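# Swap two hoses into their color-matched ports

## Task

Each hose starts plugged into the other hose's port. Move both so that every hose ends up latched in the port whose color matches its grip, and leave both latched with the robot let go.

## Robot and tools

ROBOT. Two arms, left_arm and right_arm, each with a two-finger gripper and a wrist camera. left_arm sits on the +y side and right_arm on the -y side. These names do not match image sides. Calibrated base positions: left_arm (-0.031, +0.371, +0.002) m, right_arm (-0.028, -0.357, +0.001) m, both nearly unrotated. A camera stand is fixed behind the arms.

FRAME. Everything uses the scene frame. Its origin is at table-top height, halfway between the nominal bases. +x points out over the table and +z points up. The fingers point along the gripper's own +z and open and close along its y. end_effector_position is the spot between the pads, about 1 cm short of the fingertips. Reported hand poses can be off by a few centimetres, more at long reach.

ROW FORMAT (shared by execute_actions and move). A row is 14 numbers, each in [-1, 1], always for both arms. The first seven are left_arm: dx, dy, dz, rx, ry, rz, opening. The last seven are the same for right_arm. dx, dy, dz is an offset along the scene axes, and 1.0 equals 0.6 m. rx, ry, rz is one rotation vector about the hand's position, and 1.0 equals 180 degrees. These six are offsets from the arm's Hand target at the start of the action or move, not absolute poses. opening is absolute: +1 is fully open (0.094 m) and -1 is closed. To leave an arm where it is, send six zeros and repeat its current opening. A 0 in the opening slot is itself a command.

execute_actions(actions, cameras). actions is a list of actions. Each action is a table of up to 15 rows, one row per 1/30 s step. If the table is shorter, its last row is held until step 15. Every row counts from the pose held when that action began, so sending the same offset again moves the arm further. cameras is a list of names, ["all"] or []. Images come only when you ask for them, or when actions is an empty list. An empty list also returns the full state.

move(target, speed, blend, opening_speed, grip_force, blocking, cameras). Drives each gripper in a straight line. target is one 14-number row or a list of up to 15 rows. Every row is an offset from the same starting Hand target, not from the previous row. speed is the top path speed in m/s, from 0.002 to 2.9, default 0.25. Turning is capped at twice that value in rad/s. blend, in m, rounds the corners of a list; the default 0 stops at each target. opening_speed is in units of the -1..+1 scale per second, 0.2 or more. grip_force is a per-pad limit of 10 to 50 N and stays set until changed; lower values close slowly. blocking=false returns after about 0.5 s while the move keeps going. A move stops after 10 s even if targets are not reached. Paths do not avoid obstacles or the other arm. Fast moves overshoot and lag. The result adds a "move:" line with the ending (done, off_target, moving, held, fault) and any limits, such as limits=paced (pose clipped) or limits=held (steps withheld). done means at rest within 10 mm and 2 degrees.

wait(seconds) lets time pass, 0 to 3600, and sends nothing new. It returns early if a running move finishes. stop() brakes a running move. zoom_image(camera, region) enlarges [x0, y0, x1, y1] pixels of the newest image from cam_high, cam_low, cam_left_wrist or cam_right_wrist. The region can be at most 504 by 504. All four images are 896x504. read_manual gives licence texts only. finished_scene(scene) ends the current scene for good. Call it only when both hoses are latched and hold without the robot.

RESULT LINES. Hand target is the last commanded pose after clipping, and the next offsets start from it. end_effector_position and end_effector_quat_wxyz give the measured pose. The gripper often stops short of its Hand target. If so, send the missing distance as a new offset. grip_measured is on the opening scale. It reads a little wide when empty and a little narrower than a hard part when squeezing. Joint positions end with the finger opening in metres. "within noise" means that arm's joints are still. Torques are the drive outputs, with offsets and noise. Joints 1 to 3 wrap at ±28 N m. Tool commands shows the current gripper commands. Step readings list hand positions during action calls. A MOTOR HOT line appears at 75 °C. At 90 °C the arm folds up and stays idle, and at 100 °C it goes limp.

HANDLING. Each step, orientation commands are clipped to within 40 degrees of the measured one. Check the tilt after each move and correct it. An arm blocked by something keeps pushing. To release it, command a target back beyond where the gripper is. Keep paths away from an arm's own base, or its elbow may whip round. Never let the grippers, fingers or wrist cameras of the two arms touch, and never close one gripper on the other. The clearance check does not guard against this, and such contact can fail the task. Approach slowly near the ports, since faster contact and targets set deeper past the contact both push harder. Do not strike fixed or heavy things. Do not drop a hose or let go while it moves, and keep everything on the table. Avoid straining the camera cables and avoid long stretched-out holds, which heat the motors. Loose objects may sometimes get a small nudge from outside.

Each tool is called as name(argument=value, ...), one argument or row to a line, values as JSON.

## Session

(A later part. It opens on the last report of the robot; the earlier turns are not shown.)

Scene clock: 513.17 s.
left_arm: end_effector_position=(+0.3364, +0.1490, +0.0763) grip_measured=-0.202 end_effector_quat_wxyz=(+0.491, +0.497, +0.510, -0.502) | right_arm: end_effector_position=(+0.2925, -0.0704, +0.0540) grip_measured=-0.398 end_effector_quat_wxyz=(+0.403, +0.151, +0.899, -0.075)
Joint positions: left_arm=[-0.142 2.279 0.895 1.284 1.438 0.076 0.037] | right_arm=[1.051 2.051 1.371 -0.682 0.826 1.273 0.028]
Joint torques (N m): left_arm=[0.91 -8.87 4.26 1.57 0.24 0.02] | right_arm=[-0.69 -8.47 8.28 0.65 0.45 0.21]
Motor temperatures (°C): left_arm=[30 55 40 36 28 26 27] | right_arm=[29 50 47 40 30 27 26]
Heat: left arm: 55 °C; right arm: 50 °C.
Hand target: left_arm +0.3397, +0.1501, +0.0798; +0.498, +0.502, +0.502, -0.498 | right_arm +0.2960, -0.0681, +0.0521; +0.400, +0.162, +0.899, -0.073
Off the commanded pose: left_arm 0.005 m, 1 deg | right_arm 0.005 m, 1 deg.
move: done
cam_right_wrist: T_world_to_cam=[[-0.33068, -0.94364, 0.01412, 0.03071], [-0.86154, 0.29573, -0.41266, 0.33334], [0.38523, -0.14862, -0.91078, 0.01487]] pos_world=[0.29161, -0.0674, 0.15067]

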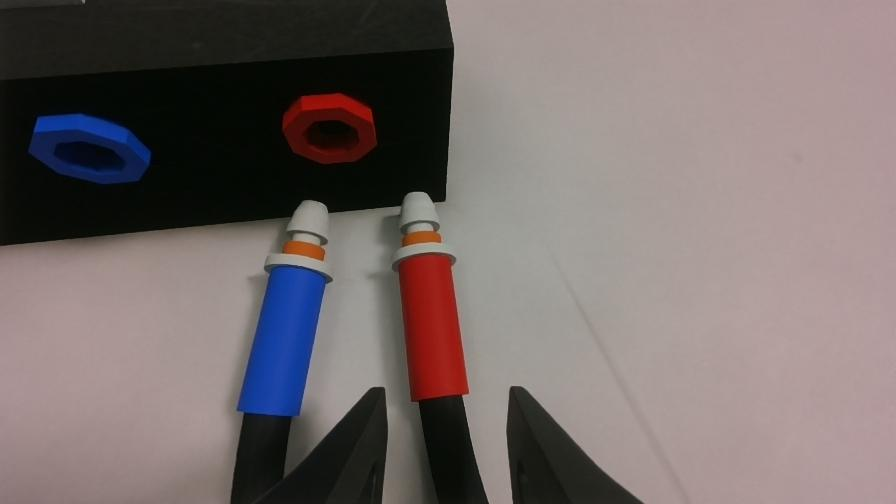

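move(
  target=[
    [0,0,0,0,0,0,-0.2,0.0,0.003,0,0,0,0.042,-0.4],
    [0,0,0,0,0,0,-0.2,0.0483,-0.0107,-0.0633,0,0,0.042,-0.4],
    [0,0,0,0,0,0,-0.2,0.0483,-0.0107,-0.0633,0,0,0.042,-0.92],
  ],
  speed=0.15,
  opening_speed=1,
  blend=[0.01,0,0],
  cameras=["cam_right_wrist","cam_left_wrist"],
)

zoom_image(
  camera="cam_left_wrist",
  region=[370, 160, 530, 260],
)

Scene clock: 521.37 s.
left_arm: end_effector_position=(+0.3364, +0.1490, +0.0763) grip_measured=-0.202 end_effector_quat_wxyz=(+0.491, +0.497, +0.510, -0.502) | right_arm: end_effector_position=(+0.3274, -0.0724, +0.0295) grip_measured=-0.670 end_effector_quat_wxyz=(+0.415, +0.107, +0.902, -0.042)
Joint positions: left_arm=[-0.142 2.279 0.895 1.284 1.438 0.076 0.037] | right_arm=[0.964 2.06 1.241 -0.32 0.771 1.002 0.015]
Joint torques (N m): left_arm=[0.91 -8.87 4.25 1.57 0.24 0.02] | right_arm=[-0.4 -8.02 4.51 1.39 0.27 0.01]
Motor temperatures (°C): left_arm=[30 55 40 36 28 26 27] | right_arm=[29 49 46 37 29 27 26]
Heat: left arm: 55 °C; right arm: 49 °C.
Hand target: left_arm +0.3397, +0.1501, +0.0798; +0.498, +0.502, +0.502, -0.498 | right_arm +0.3250, -0.0745, +0.0141; +0.404, +0.103, +0.908, -0.046
Off the commanded pose: left_arm 0.005 m, 1 deg | right_arm 0.016 m, 2 deg.
move: off_target (right_arm); target 3's new opening was sent with right_arm's hand 0.016 m and 2 deg from that target
cam_left_wrist: T_world_to_cam=[[-0.9996, 0.00993, 0.02663, 0.33043], [-0.0199, 0.42416, -0.90537, 0.05078], [-0.02029, -0.90553, -0.42379, 0.26185]] pos_world=[0.33662, 0.2123, 0.14815]
cam_right_wrist: T_world_to_cam=[[-0.2254, -0.97421, -0.01009, 0.00485], [-0.87983, 0.20799, -0.42737, 0.35409], [0.41845, -0.08746, -0.90402, -0.02776]] pos_world=[0.32425, -0.07135, 0.12628]
Images, in order (width x height): cam_left_wrist 896x504, cam_right_wrist 896x504.

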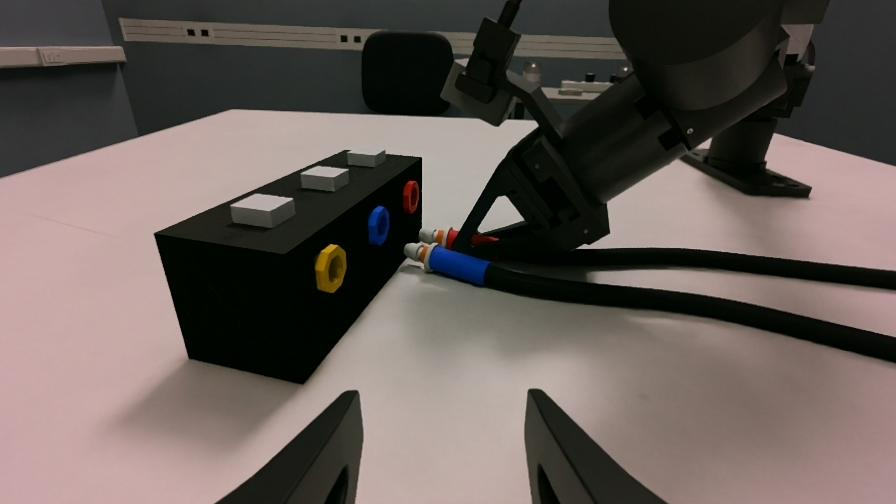

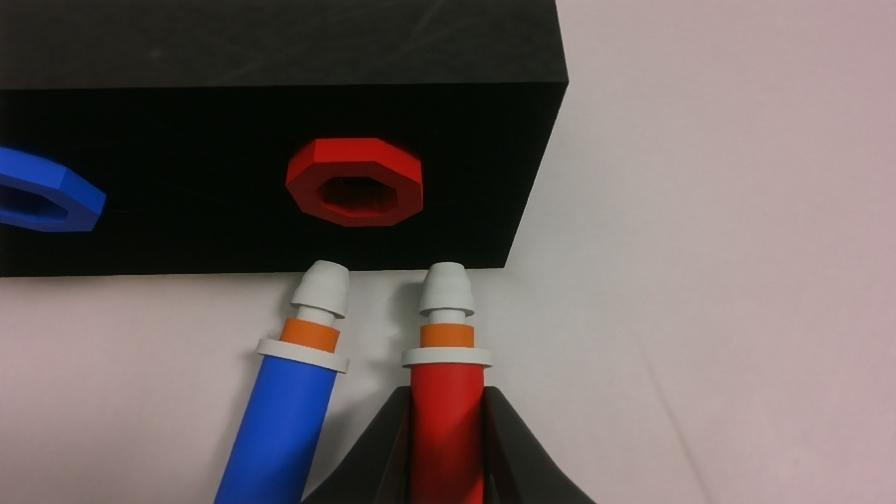

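Scaled by 3.150.

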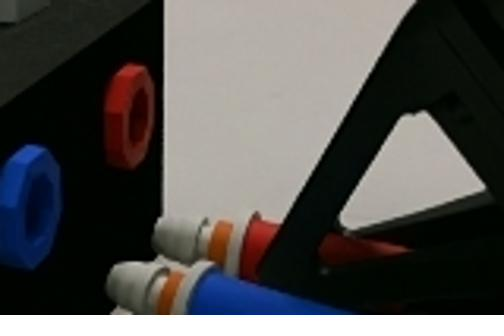

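move(
  target=[
    [0,0,0,0,0,0,-0.2,-0.02,0.0167,0.127,0,0,0,-0.92],
    [0,0,0,0,0,0,-0.2,-0.0488,0.0697,0.1265,0,0,0,-0.92],
    [0,0,0,0,0,0,-0.2,0.0212,0.0382,0.1015,0,0,0,-0.92],
  ],
  speed=0.12,
  blend=[0.01,0,0],
  cameras=["cam_right_wrist","cam_left_wrist"],
)

zoom_image(
  camera="cam_left_wrist",
  region=[370, 160, 530, 260],
)

Scene clock: 529.27 s.
left_arm: end_effector_position=(+0.3364, +0.1490, +0.0763) grip_measured=-0.202 end_effector_quat_wxyz=(+0.491, +0.497, +0.510, -0.502) | right_arm: end_effector_position=(+0.3363, -0.0527, +0.0844) grip_measured=-0.670 end_effector_quat_wxyz=(+0.405, +0.102, +0.907, -0.047)
Joint positions: left_arm=[-0.142 2.279 0.895 1.284 1.438 0.076 0.037] | right_arm=[0.97 2.049 1.484 -0.603 0.759 1.012 0.015]
Joint torques (N m): left_arm=[0.91 -8.87 4.25 1.57 0.24 0.02] | right_arm=[-0.27 -9.21 5.3 1.49 0.45 0.02]
Motor temperatures (°C): left_arm=[30 55 40 36 28 26 27] | right_arm=[28 50 45 36 29 27 26]
Heat: left arm: 55 °C; right arm: 50 °C.
Hand target: left_arm +0.3397, +0.1501, +0.0798; +0.498, +0.502, +0.502, -0.498 | right_arm +0.3377, -0.0515, +0.0750; +0.404, +0.103, +0.908, -0.046
Off the commanded pose: left_arm 0.005 m, 1 deg | right_arm 0.010 m, 0 deg.
move: done
cam_left_wrist: T_world_to_cam=[[-0.9996, 0.00993, 0.02663, 0.33043], [-0.0199, 0.42416, -0.90537, 0.05078], [-0.02029, -0.90553, -0.42379, 0.26185]] pos_world=[0.33662, 0.2123, 0.14815]
cam_right_wrist: T_world_to_cam=[[-0.22159, -0.97512, 0.00541, 0.02389], [-0.89103, 0.20022, -0.40741, 0.38295], [0.39619, -0.0951, -0.91323, 0.0277]] pos_world=[0.33554, -0.05075, 0.18118]
Images, in order (width x height): cam_left_wrist 896x504, cam_right_wrist 896x504.

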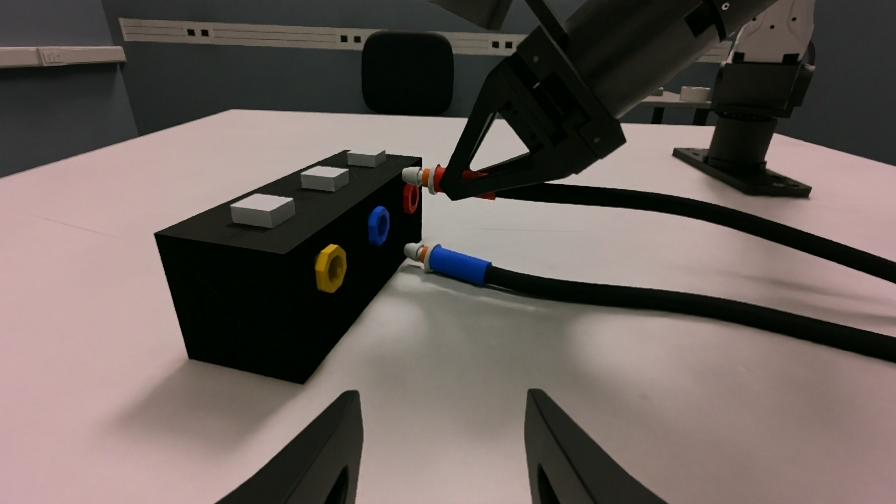

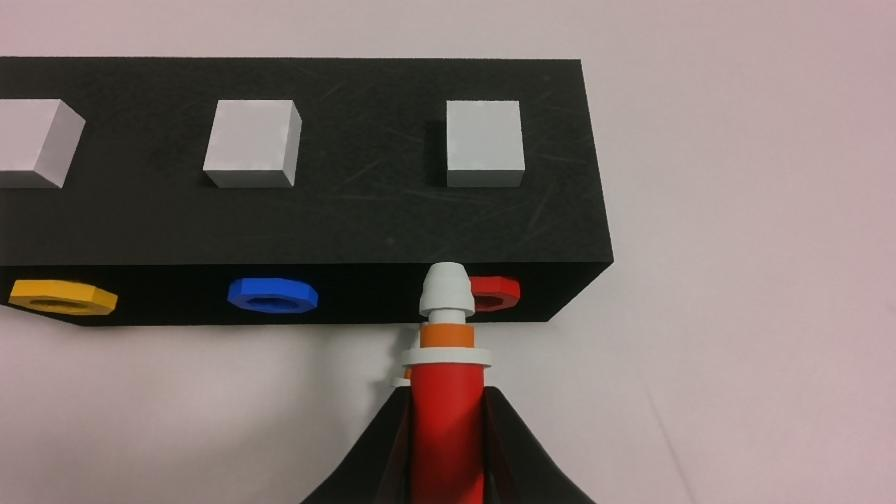

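Scaled by 3.150.

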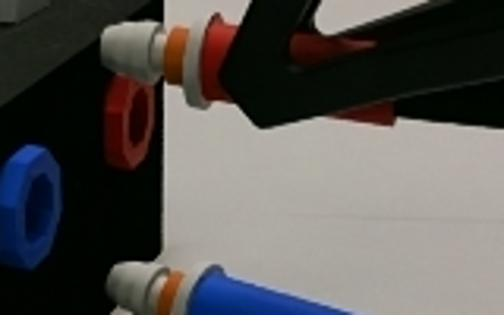

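move(
  target=[
    [0,0,0,0,0,0,-0.2,-0.04,0.012,0,0,0,0,-0.92],
    [0,0,0,0,0,0,-0.2,-0.015,-0.008,-0.021,0,0,0,-0.92],
  ],
  speed=0.12,
  cameras=["cam_right_wrist","cam_left_wrist"],
)

zoom_image(
  camera="cam_left_wrist",
  region=[370, 160, 530, 260],
)

Scene clock: 535.60 s.
left_arm: end_effector_position=(+0.3364, +0.1490, +0.0763) grip_measured=-0.202 end_effector_quat_wxyz=(+0.491, +0.497, +0.510, -0.502) | right_arm: end_effector_position=(+0.3273, -0.0575, +0.0657) grip_measured=-0.671 end_effector_quat_wxyz=(+0.401, +0.100, +0.909, -0.051)
Joint positions: left_arm=[-0.142 2.279 0.895 1.284 1.438 0.076 0.037] | right_arm=[0.98 2.049 1.411 -0.551 0.759 1.026 0.015]
Joint torques (N m): left_arm=[0.9 -8.87 4.26 1.57 0.24 0.02] | right_arm=[-0.18 -10.09 5.31 1.41 0.49 0.01]
Motor temperatures (°C): left_arm=[30 56 40 36 28 26 27] | right_arm=[28 50 45 35 28 27 27]
Heat: left arm: 56 °C; right arm: 50 °C.
Hand target: left_arm +0.3397, +0.1501, +0.0798; +0.498, +0.502, +0.502, -0.498 | right_arm +0.3287, -0.0564, +0.0624; +0.404, +0.103, +0.908, -0.046
Off the commanded pose: left_arm 0.005 m, 1 deg | right_arm 0.004 m, 1 deg.
move: done
cam_left_wrist: T_world_to_cam=[[-0.9996, 0.00993, 0.02663, 0.33043], [-0.0199, 0.42416, -0.90537, 0.05078], [-0.02029, -0.90553, -0.42379, 0.26185]] pos_world=[0.33662, 0.2123, 0.14815]
cam_right_wrist: T_world_to_cam=[[-0.22053, -0.97528, 0.01435, 0.01646], [-0.89496, 0.19648, -0.40056, 0.36876], [0.38784, -0.10118, -0.91616, 0.01627]] pos_world=[0.32734, -0.05475, 0.16238]
Images, in order (width x height): cam_left_wrist 896x504, cam_right_wrist 896x504.

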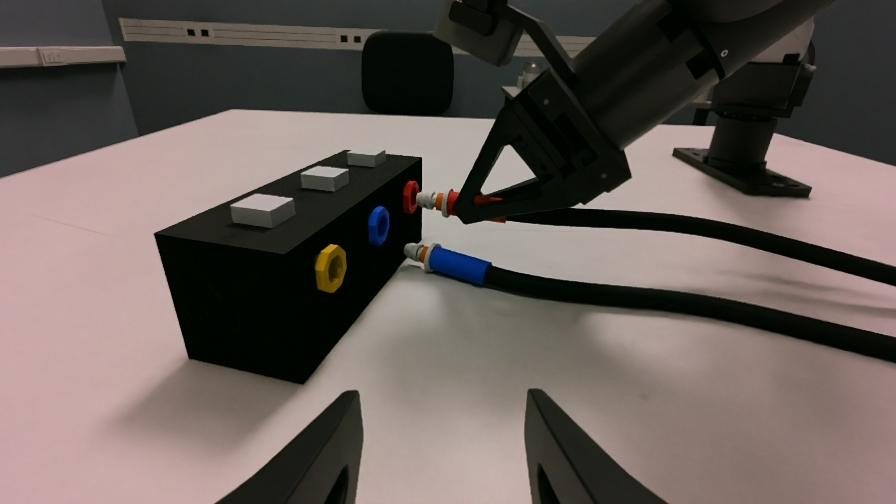

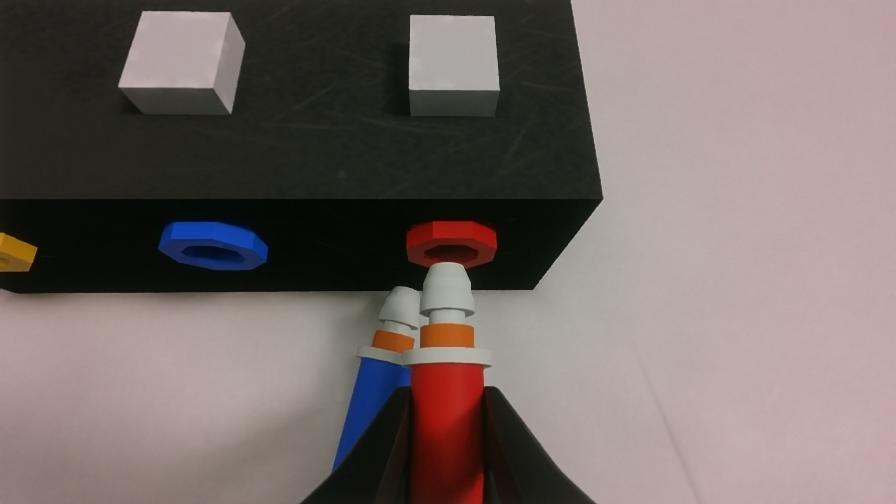

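Scaled by 3.150.

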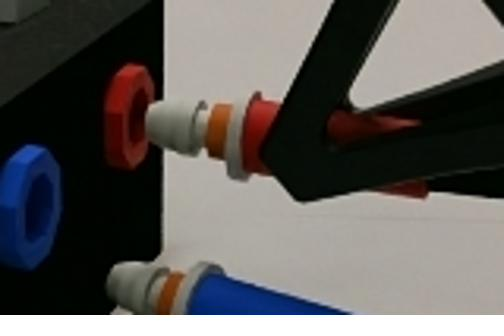

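move(
  target=[
    [0,0,0,0,0,0,-0.2,0.03,0.0,0.008,0,0,0,-0.92],
    [0,0,0,0,0,0,-0.2,0.18,0.02,0.035,0,-0.06,0,-0.95],
  ],
  speed=[0.12,0.25],
  blend=0.01,
  cameras=["cam_right_wrist","cam_left_wrist"],
)

zoom_image(
  camera="cam_left_wrist",
  region=[370, 160, 530, 260],
)

Scene clock: 542.67 s.
left_arm: end_effector_position=(+0.3364, +0.1490, +0.0763) grip_measured=-0.202 end_effector_quat_wxyz=(+0.491, +0.497, +0.510, -0.502) | right_arm: end_effector_position=(+0.3545, -0.0662, +0.0667) grip_measured=-0.671 end_effector_quat_wxyz=(+0.397, +0.042, +0.910, -0.116)
Joint positions: left_arm=[-0.142 2.279 0.895 1.284 1.438 0.076 0.037] | right_arm=[0.93 2.128 1.53 -0.619 0.792 0.853 0.015]
Joint torques (N m): left_arm=[0.91 -8.87 4.26 1.57 0.24 0.02] | right_arm=[-7.71 -6.87 11.89 4.12 1 -0.55]
Motor temperatures (°C): left_arm=[30 56 40 36 28 26 27] | right_arm=[28 51 45 36 28 27 27]
Heat: left arm: 56 °C; right arm: 51 °C.
Hand target: left_arm +0.3397, +0.1501, +0.0798; +0.498, +0.502, +0.502, -0.498 | right_arm +0.4366, -0.0444, +0.0831; +0.487, +0.106, +0.866, -0.037
Off the commanded pose: left_arm 0.005 m, 1 deg | right_arm 0.087 m, 16 deg.
move: off_target (right_arm); blend cut to 0.0093 m at target 1; target 2's new opening was sent with right_arm's hand 0.087 m and 16 deg from that target
cam_left_wrist: T_world_to_cam=[[-0.9996, 0.00993, 0.02663, 0.33043], [-0.0199, 0.42416, -0.90537, 0.05078], [-0.02029, -0.90553, -0.42379, 0.26185]] pos_world=[0.33662, 0.2123, 0.14815]
cam_right_wrist: T_world_to_cam=[[-0.16589, -0.96959, 0.17996, -0.01618], [-0.91344, 0.08231, -0.39857, 0.39415], [0.37163, -0.2305, -0.89931, 0.00184]] pos_world=[0.35666, -0.0477, 0.16166]
Images, in order (width x height): cam_left_wrist 896x504, cam_right_wrist 896x504.

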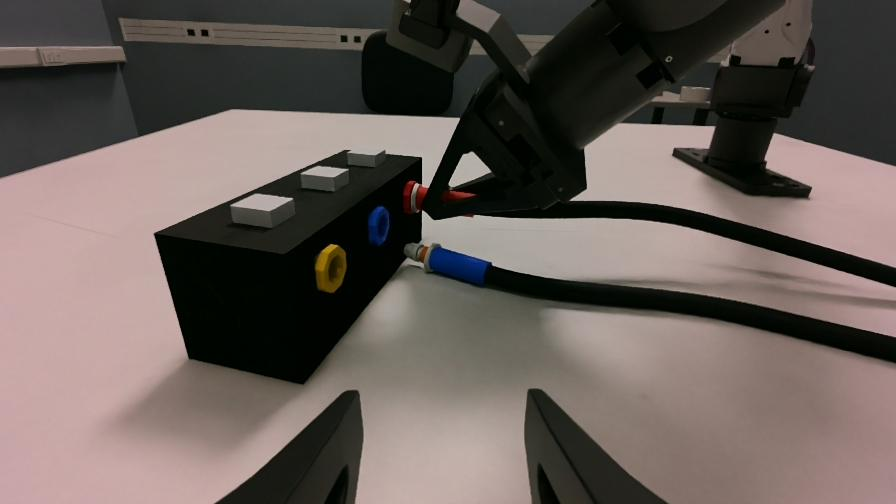

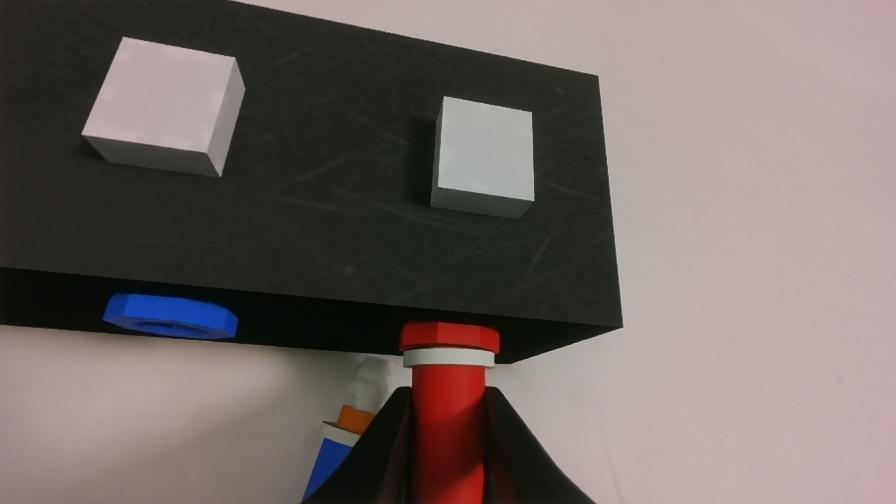

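Scaled by 3.150.

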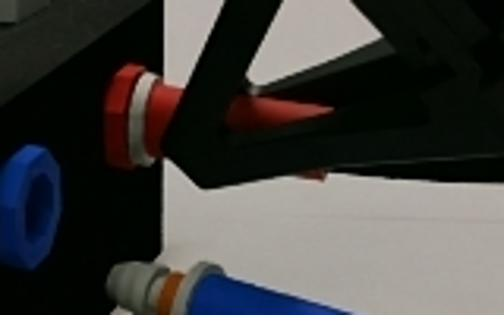

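move(
  target=[0,0,0,0,0,0,-0.2,-0.155,-0.031,-0.02,0,0.03,0,-0.92],
  speed=0.2,
  cameras=["cam_right_wrist","cam_left_wrist"],
)

zoom_image(
  camera="cam_left_wrist",
  region=[370, 160, 530, 260],
)

Scene clock: 546.90 s.
left_arm: end_effector_position=(+0.3364, +0.1490, +0.0763) grip_measured=-0.202 end_effector_quat_wxyz=(+0.491, +0.497, +0.510, -0.502) | right_arm: end_effector_position=(+0.3480, -0.0648, +0.0649) grip_measured=-0.671 end_effector_quat_wxyz=(+0.438, +0.091, +0.893, -0.056)
Joint positions: left_arm=[-0.142 2.279 0.895 1.284 1.438 0.076 0.037] | right_arm=[0.948 2.056 1.358 -0.394 0.812 0.924 0.015]
Joint torques (N m): left_arm=[0.91 -8.88 4.25 1.57 0.24 0.02] | right_arm=[1.01 -12.7 4.34 1.46 0.58 0.34]
Motor temperatures (°C): left_arm=[30 56 40 36 28 26 27] | right_arm=[28 50 46 39 28 27 27]
Heat: left arm: 56 °C; right arm: 50 °C.
Hand target: left_arm +0.3397, +0.1501, +0.0798; +0.498, +0.502, +0.502, -0.498 | right_arm +0.3437, -0.0629, +0.0713; +0.446, +0.105, +0.888, -0.041
Off the commanded pose: left_arm 0.005 m, 1 deg | right_arm 0.008 m, 2 deg.
move: done
cam_left_wrist: T_world_to_cam=[[-0.9996, 0.00993, 0.02663, 0.33043], [-0.0199, 0.42416, -0.90537, 0.05078], [-0.02029, -0.90553, -0.42379, 0.26185]] pos_world=[0.33662, 0.2123, 0.14815]
cam_right_wrist: T_world_to_cam=[[-0.2107, -0.97729, 0.02268, 0.00979], [-0.86298, 0.17505, -0.47394, 0.38076], [0.45921, -0.11943, -0.88026, -0.02151]] pos_world=[0.34053, -0.05966, 0.1613]
Images, in order (width x height): cam_left_wrist 896x504, cam_right_wrist 896x504.

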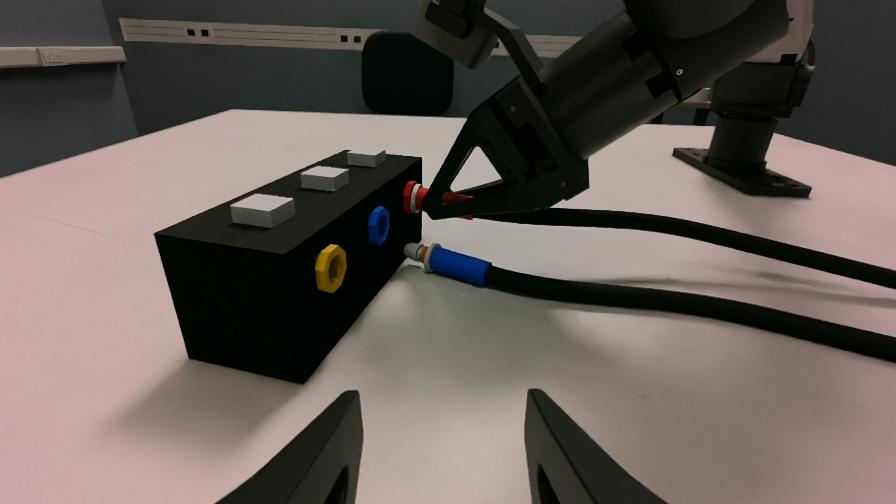

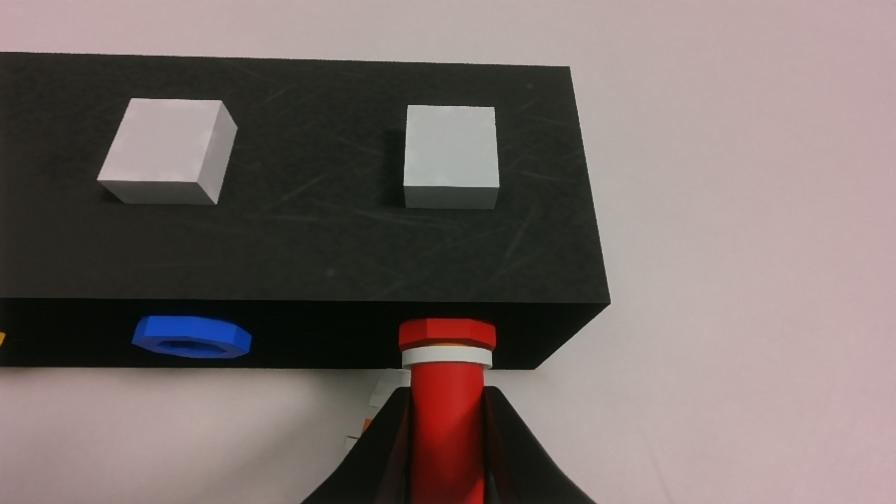

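Scaled by 3.150.

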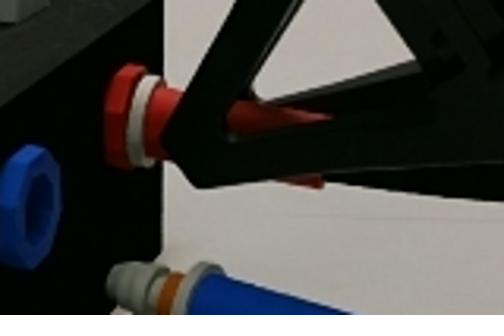

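move(
  target=[
    [0,0,0,0,0,0,-0.2,0.006,-0.002,0,0,0,0,-0.92],
    [0,0,0,0,0,0,-0.2,0.006,-0.002,0,0,0,0,-0.35],
    [0,0,0,0,0,0,-0.2,-0.1,0.023,0.08,0,0,0,-0.35],
    [0,0,0,0,0,0,-0.2,-0.08,0.073,0.06,0,0,-0.045,-0.35],
  ],
  speed=0.2,
  blend=[0,0,0.01,0],
  cameras=["cam_right_wrist","cam_left_wrist"],
)

zoom_image(
  camera="cam_left_wrist",
  region=[370, 160, 530, 260],
)

Scene clock: 560.83 s.
left_arm: end_effector_position=(+0.3364, +0.1490, +0.0763) grip_measured=-0.202 end_effector_quat_wxyz=(+0.491, +0.497, +0.510, -0.502) | right_arm: end_effector_position=(+0.2946, -0.0237, +0.1074) grip_measured=-0.352 end_effector_quat_wxyz=(+0.435, +0.162, +0.883, -0.072)
Joint positions: left_arm=[-0.142 2.279 0.895 1.284 1.438 0.076 0.037] | right_arm=[1.12 2.159 1.728 -0.981 0.903 1.387 0.03]
Joint torques (N m): left_arm=[0.92 -8.87 4.25 1.57 0.25 0.02] | right_arm=[0.54 -9.29 8.79 0.5 0.76 0.2]
Motor temperatures (°C): left_arm=[30 56 39 36 28 26 27] | right_arm=[28 51 44 36 28 27 27]
Heat: left arm: 56 °C; right arm: 51 °C.
Hand target: left_arm +0.3397, +0.1501, +0.0798; +0.498, +0.502, +0.502, -0.498 | right_arm +0.2957, -0.0191, +0.1073; +0.442, +0.167, +0.878, -0.073
Off the commanded pose: left_arm 0.005 m, 1 deg | right_arm 0.005 m, 1 deg.
move: done
cam_left_wrist: T_world_to_cam=[[-0.9996, 0.00993, 0.02663, 0.33043], [-0.0199, 0.42416, -0.90537, 0.05078], [-0.02029, -0.90553, -0.42379, 0.26185]] pos_world=[0.33662, 0.2123, 0.14815]
cam_right_wrist: T_world_to_cam=[[-0.34745, -0.93762, -0.01209, 0.08273], [-0.82408, 0.31148, -0.47315, 0.33922], [0.4474, -0.15443, -0.8809, 0.04795]] pos_world=[0.28684, -0.02069, 0.20374]
Images, in order (width x height): cam_left_wrist 896x504, cam_right_wrist 896x504.

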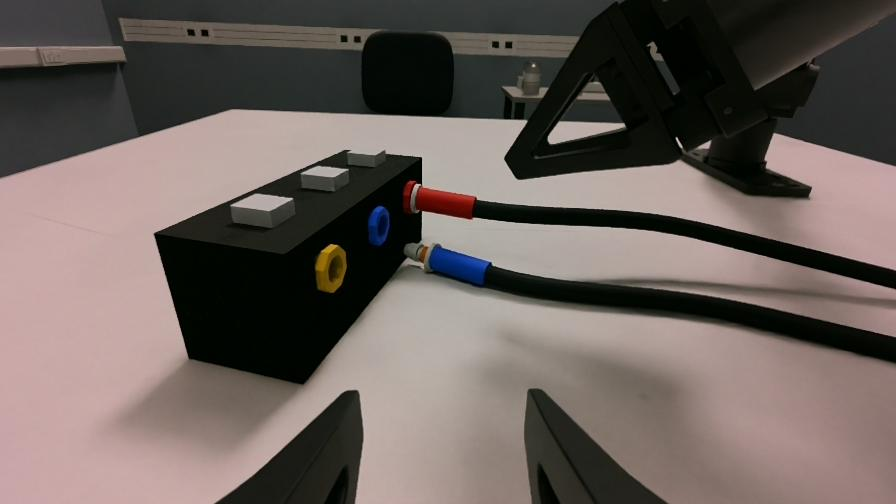

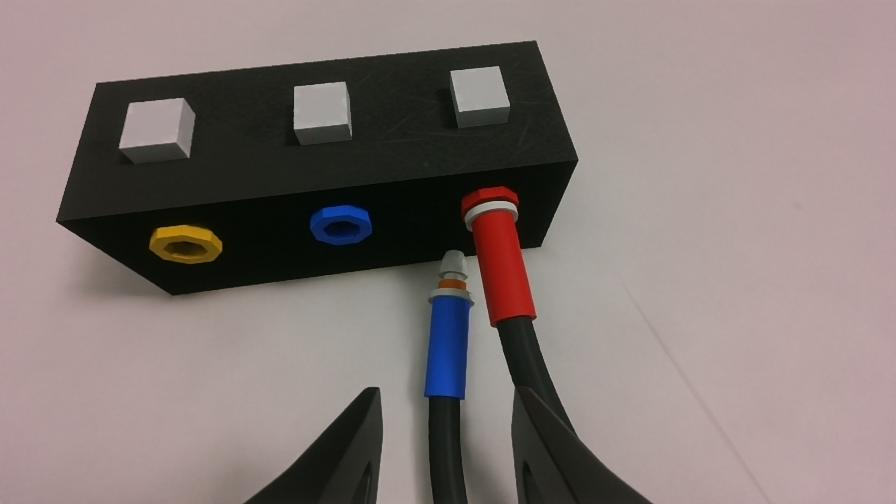

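Scaled by 3.150.

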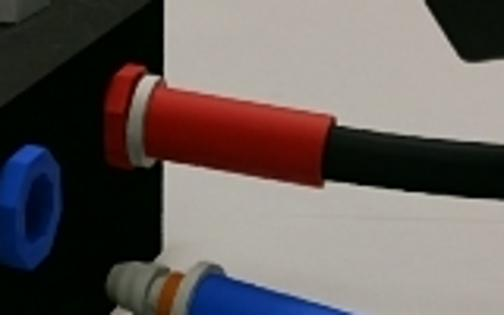

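move(
  target=[
    [0,0,0,0,0,0,-0.2,0.0163,-0.0058,-0.102,0,0,-0.022,-0.35],
    [0,0,0,0,0,0,-0.2,0.0697,-0.0298,-0.157,0,0,-0.022,-0.35],
    [0,0,0,0,0,0,-0.2,0.0697,-0.0298,-0.157,0,0,-0.022,-0.92],
  ],
  speed=0.18,
  opening_speed=1,
  blend=[0.01,0,0],
  cameras=["cam_right_wrist","cam_left_wrist"],
)

zoom_image(
  camera="cam_left_wrist",
  region=[350, 160, 550, 290],
)

Scene clock: 568.83 s.
left_arm: end_effector_position=(+0.3364, +0.1490, +0.0763) grip_measured=-0.202 end_effector_quat_wxyz=(+0.491, +0.497, +0.510, -0.502) | right_arm: end_effector_position=(+0.3364, -0.0330, +0.0296) grip_measured=-0.671 end_effector_quat_wxyz=(+0.444, +0.195, +0.870, -0.082)
Joint positions: left_arm=[-0.142 2.279 0.895 1.284 1.438 0.076 0.037] | right_arm=[1.034 2.323 1.663 -0.708 0.923 1.354 0.015]
Joint torques (N m): left_arm=[0.9 -8.87 4.26 1.57 0.25 0.02] | right_arm=[-0.8 -9.81 4.41 1.03 0.5 0.07]
Motor temperatures (°C): left_arm=[30 56 39 36 28 26 27] | right_arm=[27 51 44 35 28 27 27]
Heat: left arm: 56 °C; right arm: 51 °C.
Hand target: left_arm +0.3397, +0.1501, +0.0798; +0.498, +0.502, +0.502, -0.498 | right_arm +0.3375, -0.0370, +0.0131; +0.439, +0.197, +0.872, -0.088
Off the commanded pose: left_arm 0.005 m, 1 deg | right_arm 0.017 m, 1 deg.
move: off_target (right_arm); target 3's new opening was sent with right_arm's hand 0.017 m and 1 deg from that target
cam_left_wrist: T_world_to_cam=[[-0.9996, 0.00993, 0.02663, 0.33043], [-0.0199, 0.42416, -0.90537, 0.05078], [-0.02029, -0.90553, -0.42379, 0.26185]] pos_world=[0.33662, 0.2123, 0.14815]
cam_right_wrist: T_world_to_cam=[[-0.41064, -0.91138, -0.0275, 0.11013], [-0.78659, 0.36934, -0.49483, 0.32972], [0.46113, -0.18157, -0.86856, -0.04656]] pos_world=[0.32605, -0.02987, 0.12574]
Images, in order (width x height): cam_left_wrist 896x504, cam_right_wrist 896x504.

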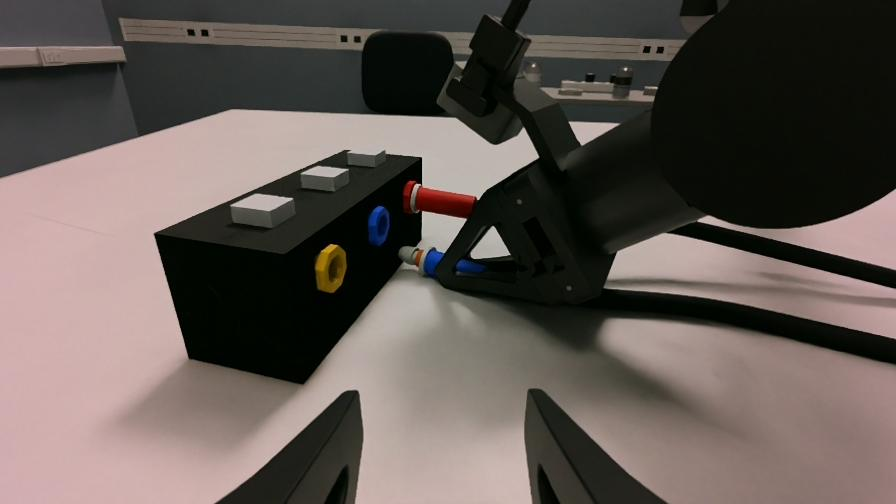

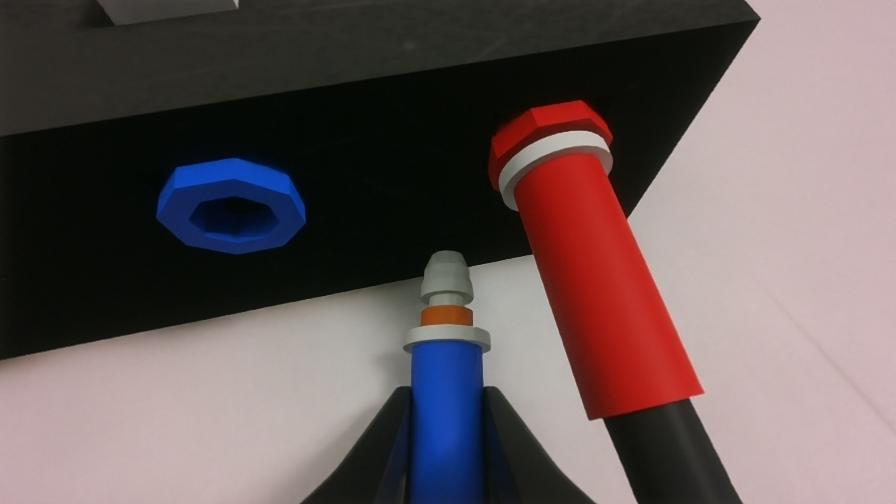

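Scaled by 2.520.

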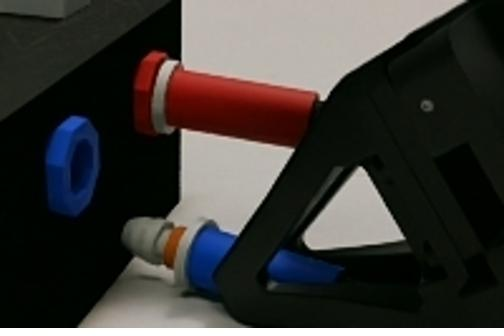

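move(
  target=[
    [0,0,0,0,0,0,-0.2,-0.02,0.0133,0.115,0,0,0,-0.92],
    [0,0,0,0,0,0,-0.2,-0.0375,0.085,0.12,0.0034,0.0295,0.0667,-0.92],
    [0,0,0,0,0,0,-0.2,0.0008,0.0675,0.0822,0.0034,0.0295,0.0667,-0.92],
  ],
  speed=0.12,
  blend=[0.01,0,0],
  cameras=["cam_right_wrist","cam_left_wrist"],
)

zoom_image(
  camera="cam_left_wrist",
  region=[350, 160, 550, 290],
)

Scene clock: 579.00 s.
left_arm: end_effector_position=(+0.3364, +0.1490, +0.0763) grip_measured=-0.202 end_effector_quat_wxyz=(+0.491, +0.497, +0.510, -0.502) | right_arm: end_effector_position=(+0.3368, +0.0007, +0.0547) grip_measured=-0.671 end_effector_quat_wxyz=(+0.400, +0.097, +0.909, -0.063)
Joint positions: left_arm=[-0.142 2.279 0.895 1.284 1.438 0.076 0.037] | right_arm=[1.039 2.291 1.766 -0.741 0.788 1.104 0.015]
Joint torques (N m): left_arm=[0.9 -8.87 4.25 1.57 0.24 0.02] | right_arm=[-0.14 -14.37 5.24 1.24 0.44 0.02]
Motor temperatures (°C): left_arm=[30 56 39 36 28 26 27] | right_arm=[27 54 44 34 28 27 27]
Heat: left arm: 56 °C; right arm: 54 °C.
Hand target: left_arm +0.3397, +0.1501, +0.0798; +0.498, +0.502, +0.502, -0.498 | right_arm +0.3380, +0.0034, +0.0623; +0.404, +0.103, +0.908, -0.046
Off the commanded pose: left_arm 0.005 m, 1 deg | right_arm 0.008 m, 2 deg.
move: done
cam_left_wrist: T_world_to_cam=[[-0.9996, 0.00993, 0.02663, 0.33043], [-0.0199, 0.42416, -0.90537, 0.05078], [-0.02029, -0.90553, -0.42379, 0.26185]] pos_world=[0.33662, 0.2123, 0.14815]
cam_right_wrist: T_world_to_cam=[[-0.2237, -0.9739, 0.03838, 0.07518], [-0.8965, 0.19015, -0.40017, 0.36201], [0.38243, -0.12393, -0.91564, 0.01023]] pos_world=[0.33745, 0.00565, 0.15135]
Images, in order (width x height): cam_left_wrist 896x504, cam_right_wrist 896x504.

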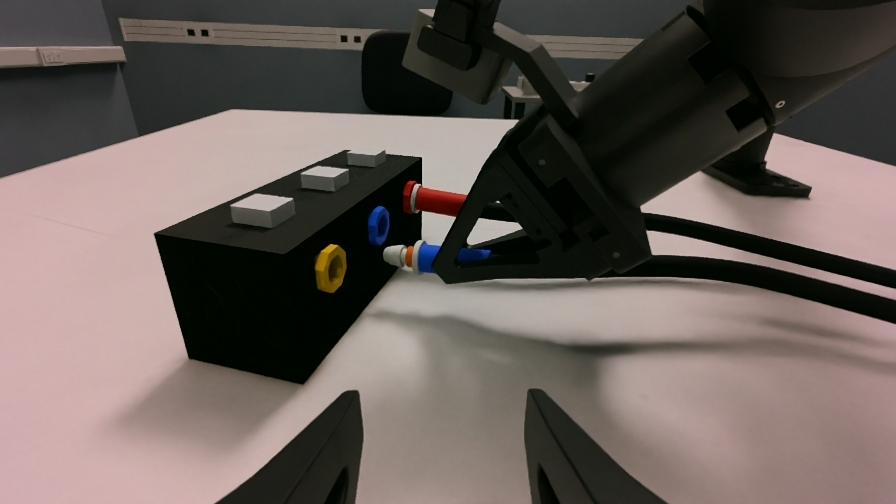

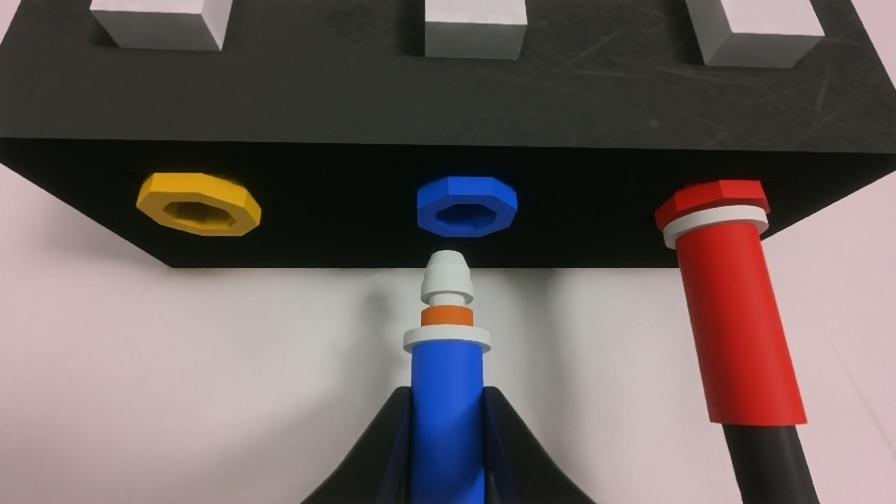

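Scaled by 2.520.

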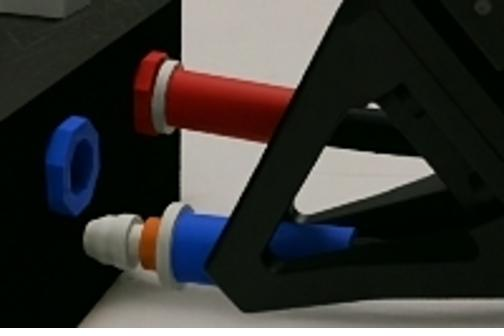

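move(
  target=[
    [0,0,0,0,0,0,-0.2,-0.03,0.012,0.045,0,0,0,-0.92],
    [0,0,0,0,0,0,-0.2,0,-0.0085,0.021,0,0,0,-0.92],
  ],
  speed=0.12,
  cameras=["cam_right_wrist","cam_left_wrist"],
)

zoom_image(
  camera="cam_left_wrist",
  region=[350, 160, 550, 290],
)

Scene clock: 586.53 s.
left_arm: end_effector_position=(+0.3364, +0.1490, +0.0763) grip_measured=-0.202 end_effector_quat_wxyz=(+0.491, +0.497, +0.510, -0.502) | right_arm: end_effector_position=(+0.3362, -0.0058, +0.0561) grip_measured=-0.671 end_effector_quat_wxyz=(+0.395, +0.093, +0.911, -0.072)
Joint positions: left_arm=[-0.142 2.279 0.895 1.284 1.438 0.076 0.037] | right_arm=[1.032 2.282 1.762 -0.764 0.786 1.096 0.015]
Joint torques (N m): left_arm=[0.9 -8.87 4.26 1.56 0.24 0.02] | right_arm=[-0.1 -16.39 5.3 1.21 0.45 0]
Motor temperatures (°C): left_arm=[30 56 39 36 28 26 27] | right_arm=[27 56 43 33 28 27 27]
Heat: left arm: 56 °C; right arm: 56 °C.
Hand target: left_arm +0.3397, +0.1501, +0.0798; +0.498, +0.502, +0.502, -0.498 | right_arm +0.3380, -0.0017, +0.0749; +0.404, +0.103, +0.908, -0.046
Off the commanded pose: left_arm 0.005 m, 1 deg | right_arm 0.019 m, 3 deg.
move: off_target (right_arm)
cam_left_wrist: T_world_to_cam=[[-0.9996, 0.00993, 0.02663, 0.33043], [-0.0199, 0.42416, -0.90537, 0.05078], [-0.02029, -0.90553, -0.42379, 0.26185]] pos_world=[0.33662, 0.2123, 0.14815]
cam_right_wrist: T_world_to_cam=[[-0.22409, -0.97267, 0.06085, 0.06761], [-0.90136, 0.18311, -0.39244, 0.36448], [0.37057, -0.14279, -0.91776, 0.01493]] pos_world=[0.33815, 0.00115, 0.15262]
Images, in order (width x height): cam_left_wrist 896x504, cam_right_wrist 896x504.

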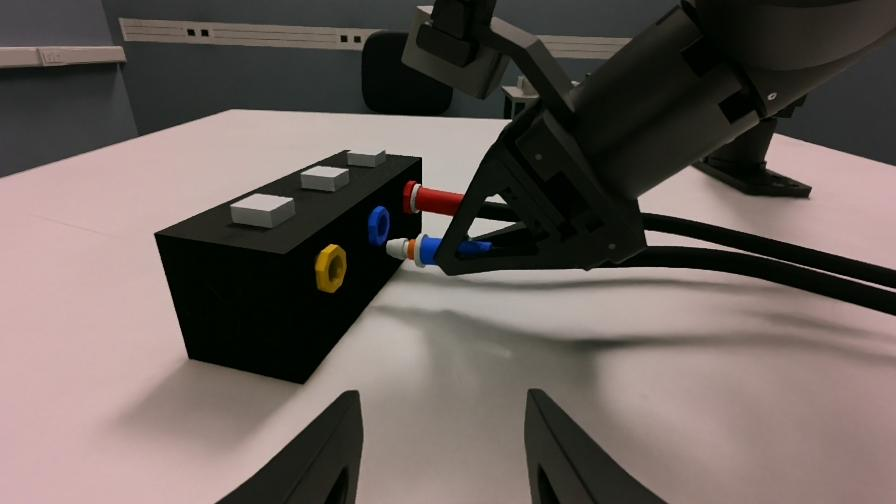

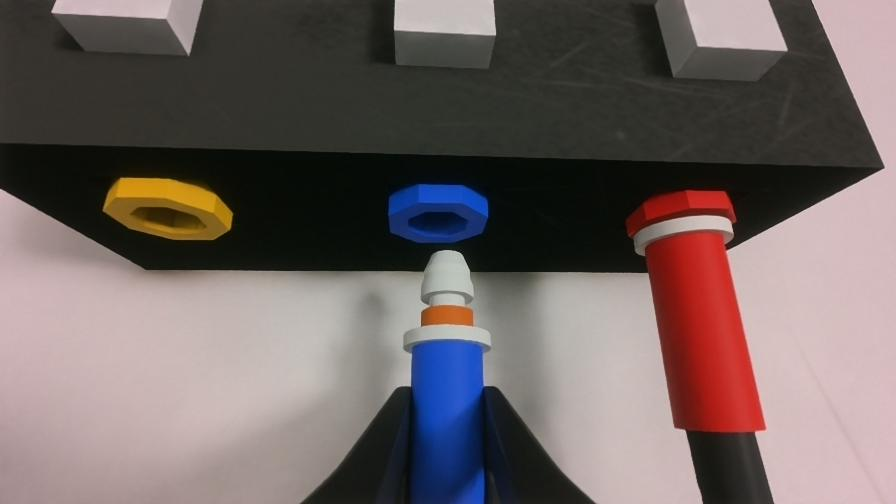

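Scaled by 2.520.

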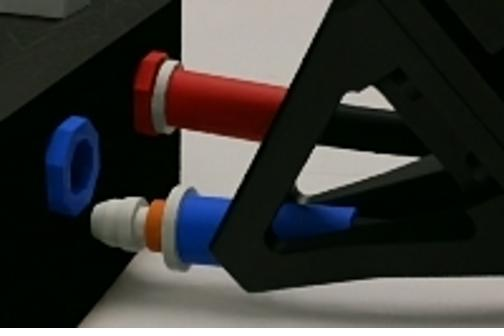

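move(
  target=[
    [0,0,0,0,0,0,-0.2,-0.03,0.02,0.04,0,0,0,-0.92],
    [0,0,0,0,0,0,-0.2,0.001,0.004,0.022,0,0,0,-0.92],
  ],
  speed=0.12,
  cameras=["cam_right_wrist","cam_left_wrist"],
)

zoom_image(
  camera="cam_left_wrist",
  region=[350, 160, 550, 290],
)

Scene clock: 592.20 s.
left_arm: end_effector_position=(+0.3364, +0.1490, +0.0763) grip_measured=-0.202 end_effector_quat_wxyz=(+0.491, +0.497, +0.510, -0.502) | right_arm: end_effector_position=(+0.3373, -0.0024, +0.0725) grip_measured=-0.671 end_effector_quat_wxyz=(+0.396, +0.094, +0.911, -0.069)
Joint positions: left_arm=[-0.142 2.279 0.895 1.284 1.438 0.076 0.037] | right_arm=[1.034 2.274 1.813 -0.818 0.786 1.099 0.015]
Joint torques (N m): left_arm=[0.91 -8.87 4.26 1.57 0.24 0.02] | right_arm=[-0.13 -15.83 5.37 1.2 0.44 -0.02]
Motor temperatures (°C): left_arm=[30 56 39 36 28 26 27] | right_arm=[27 58 43 33 28 27 27]
Heat: left arm: 56 °C; right arm: 58 °C.
Hand target: left_arm +0.3397, +0.1501, +0.0798; +0.498, +0.502, +0.502, -0.498 | right_arm +0.3387, +0.0008, +0.0881; +0.404, +0.103, +0.908, -0.046
Off the commanded pose: left_arm 0.005 m, 1 deg | right_arm 0.016 m, 3 deg.
move: off_target (right_arm)
cam_left_wrist: T_world_to_cam=[[-0.9996, 0.00993, 0.02663, 0.33043], [-0.0199, 0.42416, -0.90537, 0.05078], [-0.02029, -0.90553, -0.42379, 0.26185]] pos_world=[0.33662, 0.2123, 0.14815]
cam_right_wrist: T_world_to_cam=[[-0.22402, -0.97312, 0.05337, 0.07061], [-0.89998, 0.18554, -0.39448, 0.37083], [0.37397, -0.13641, -0.91735, 0.02891]] pos_world=[0.33875, 0.00385, 0.16903]
Images, in order (width x height): cam_left_wrist 896x504, cam_right_wrist 896x504.

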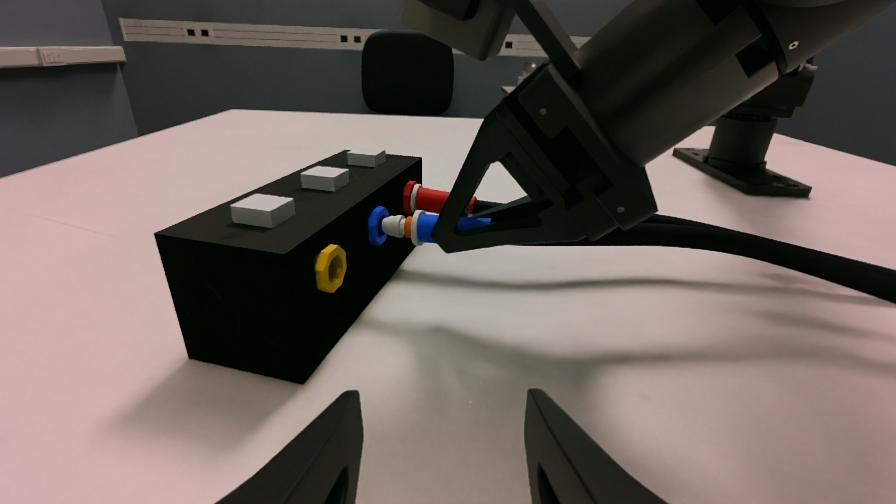

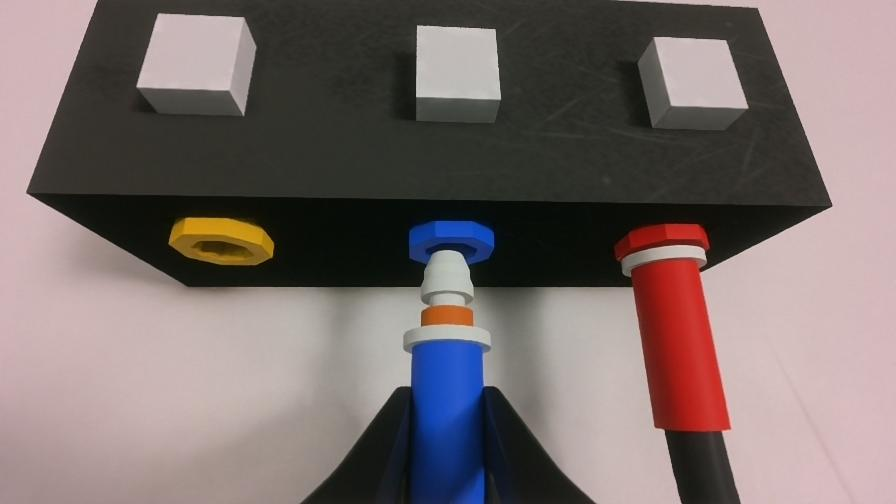

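Scaled by 2.520.

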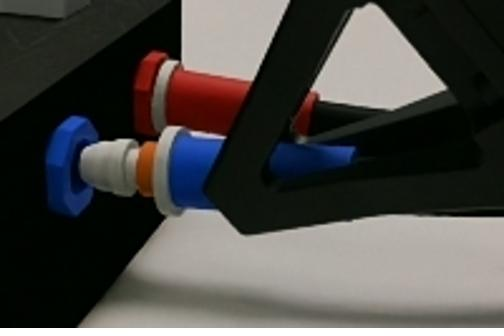

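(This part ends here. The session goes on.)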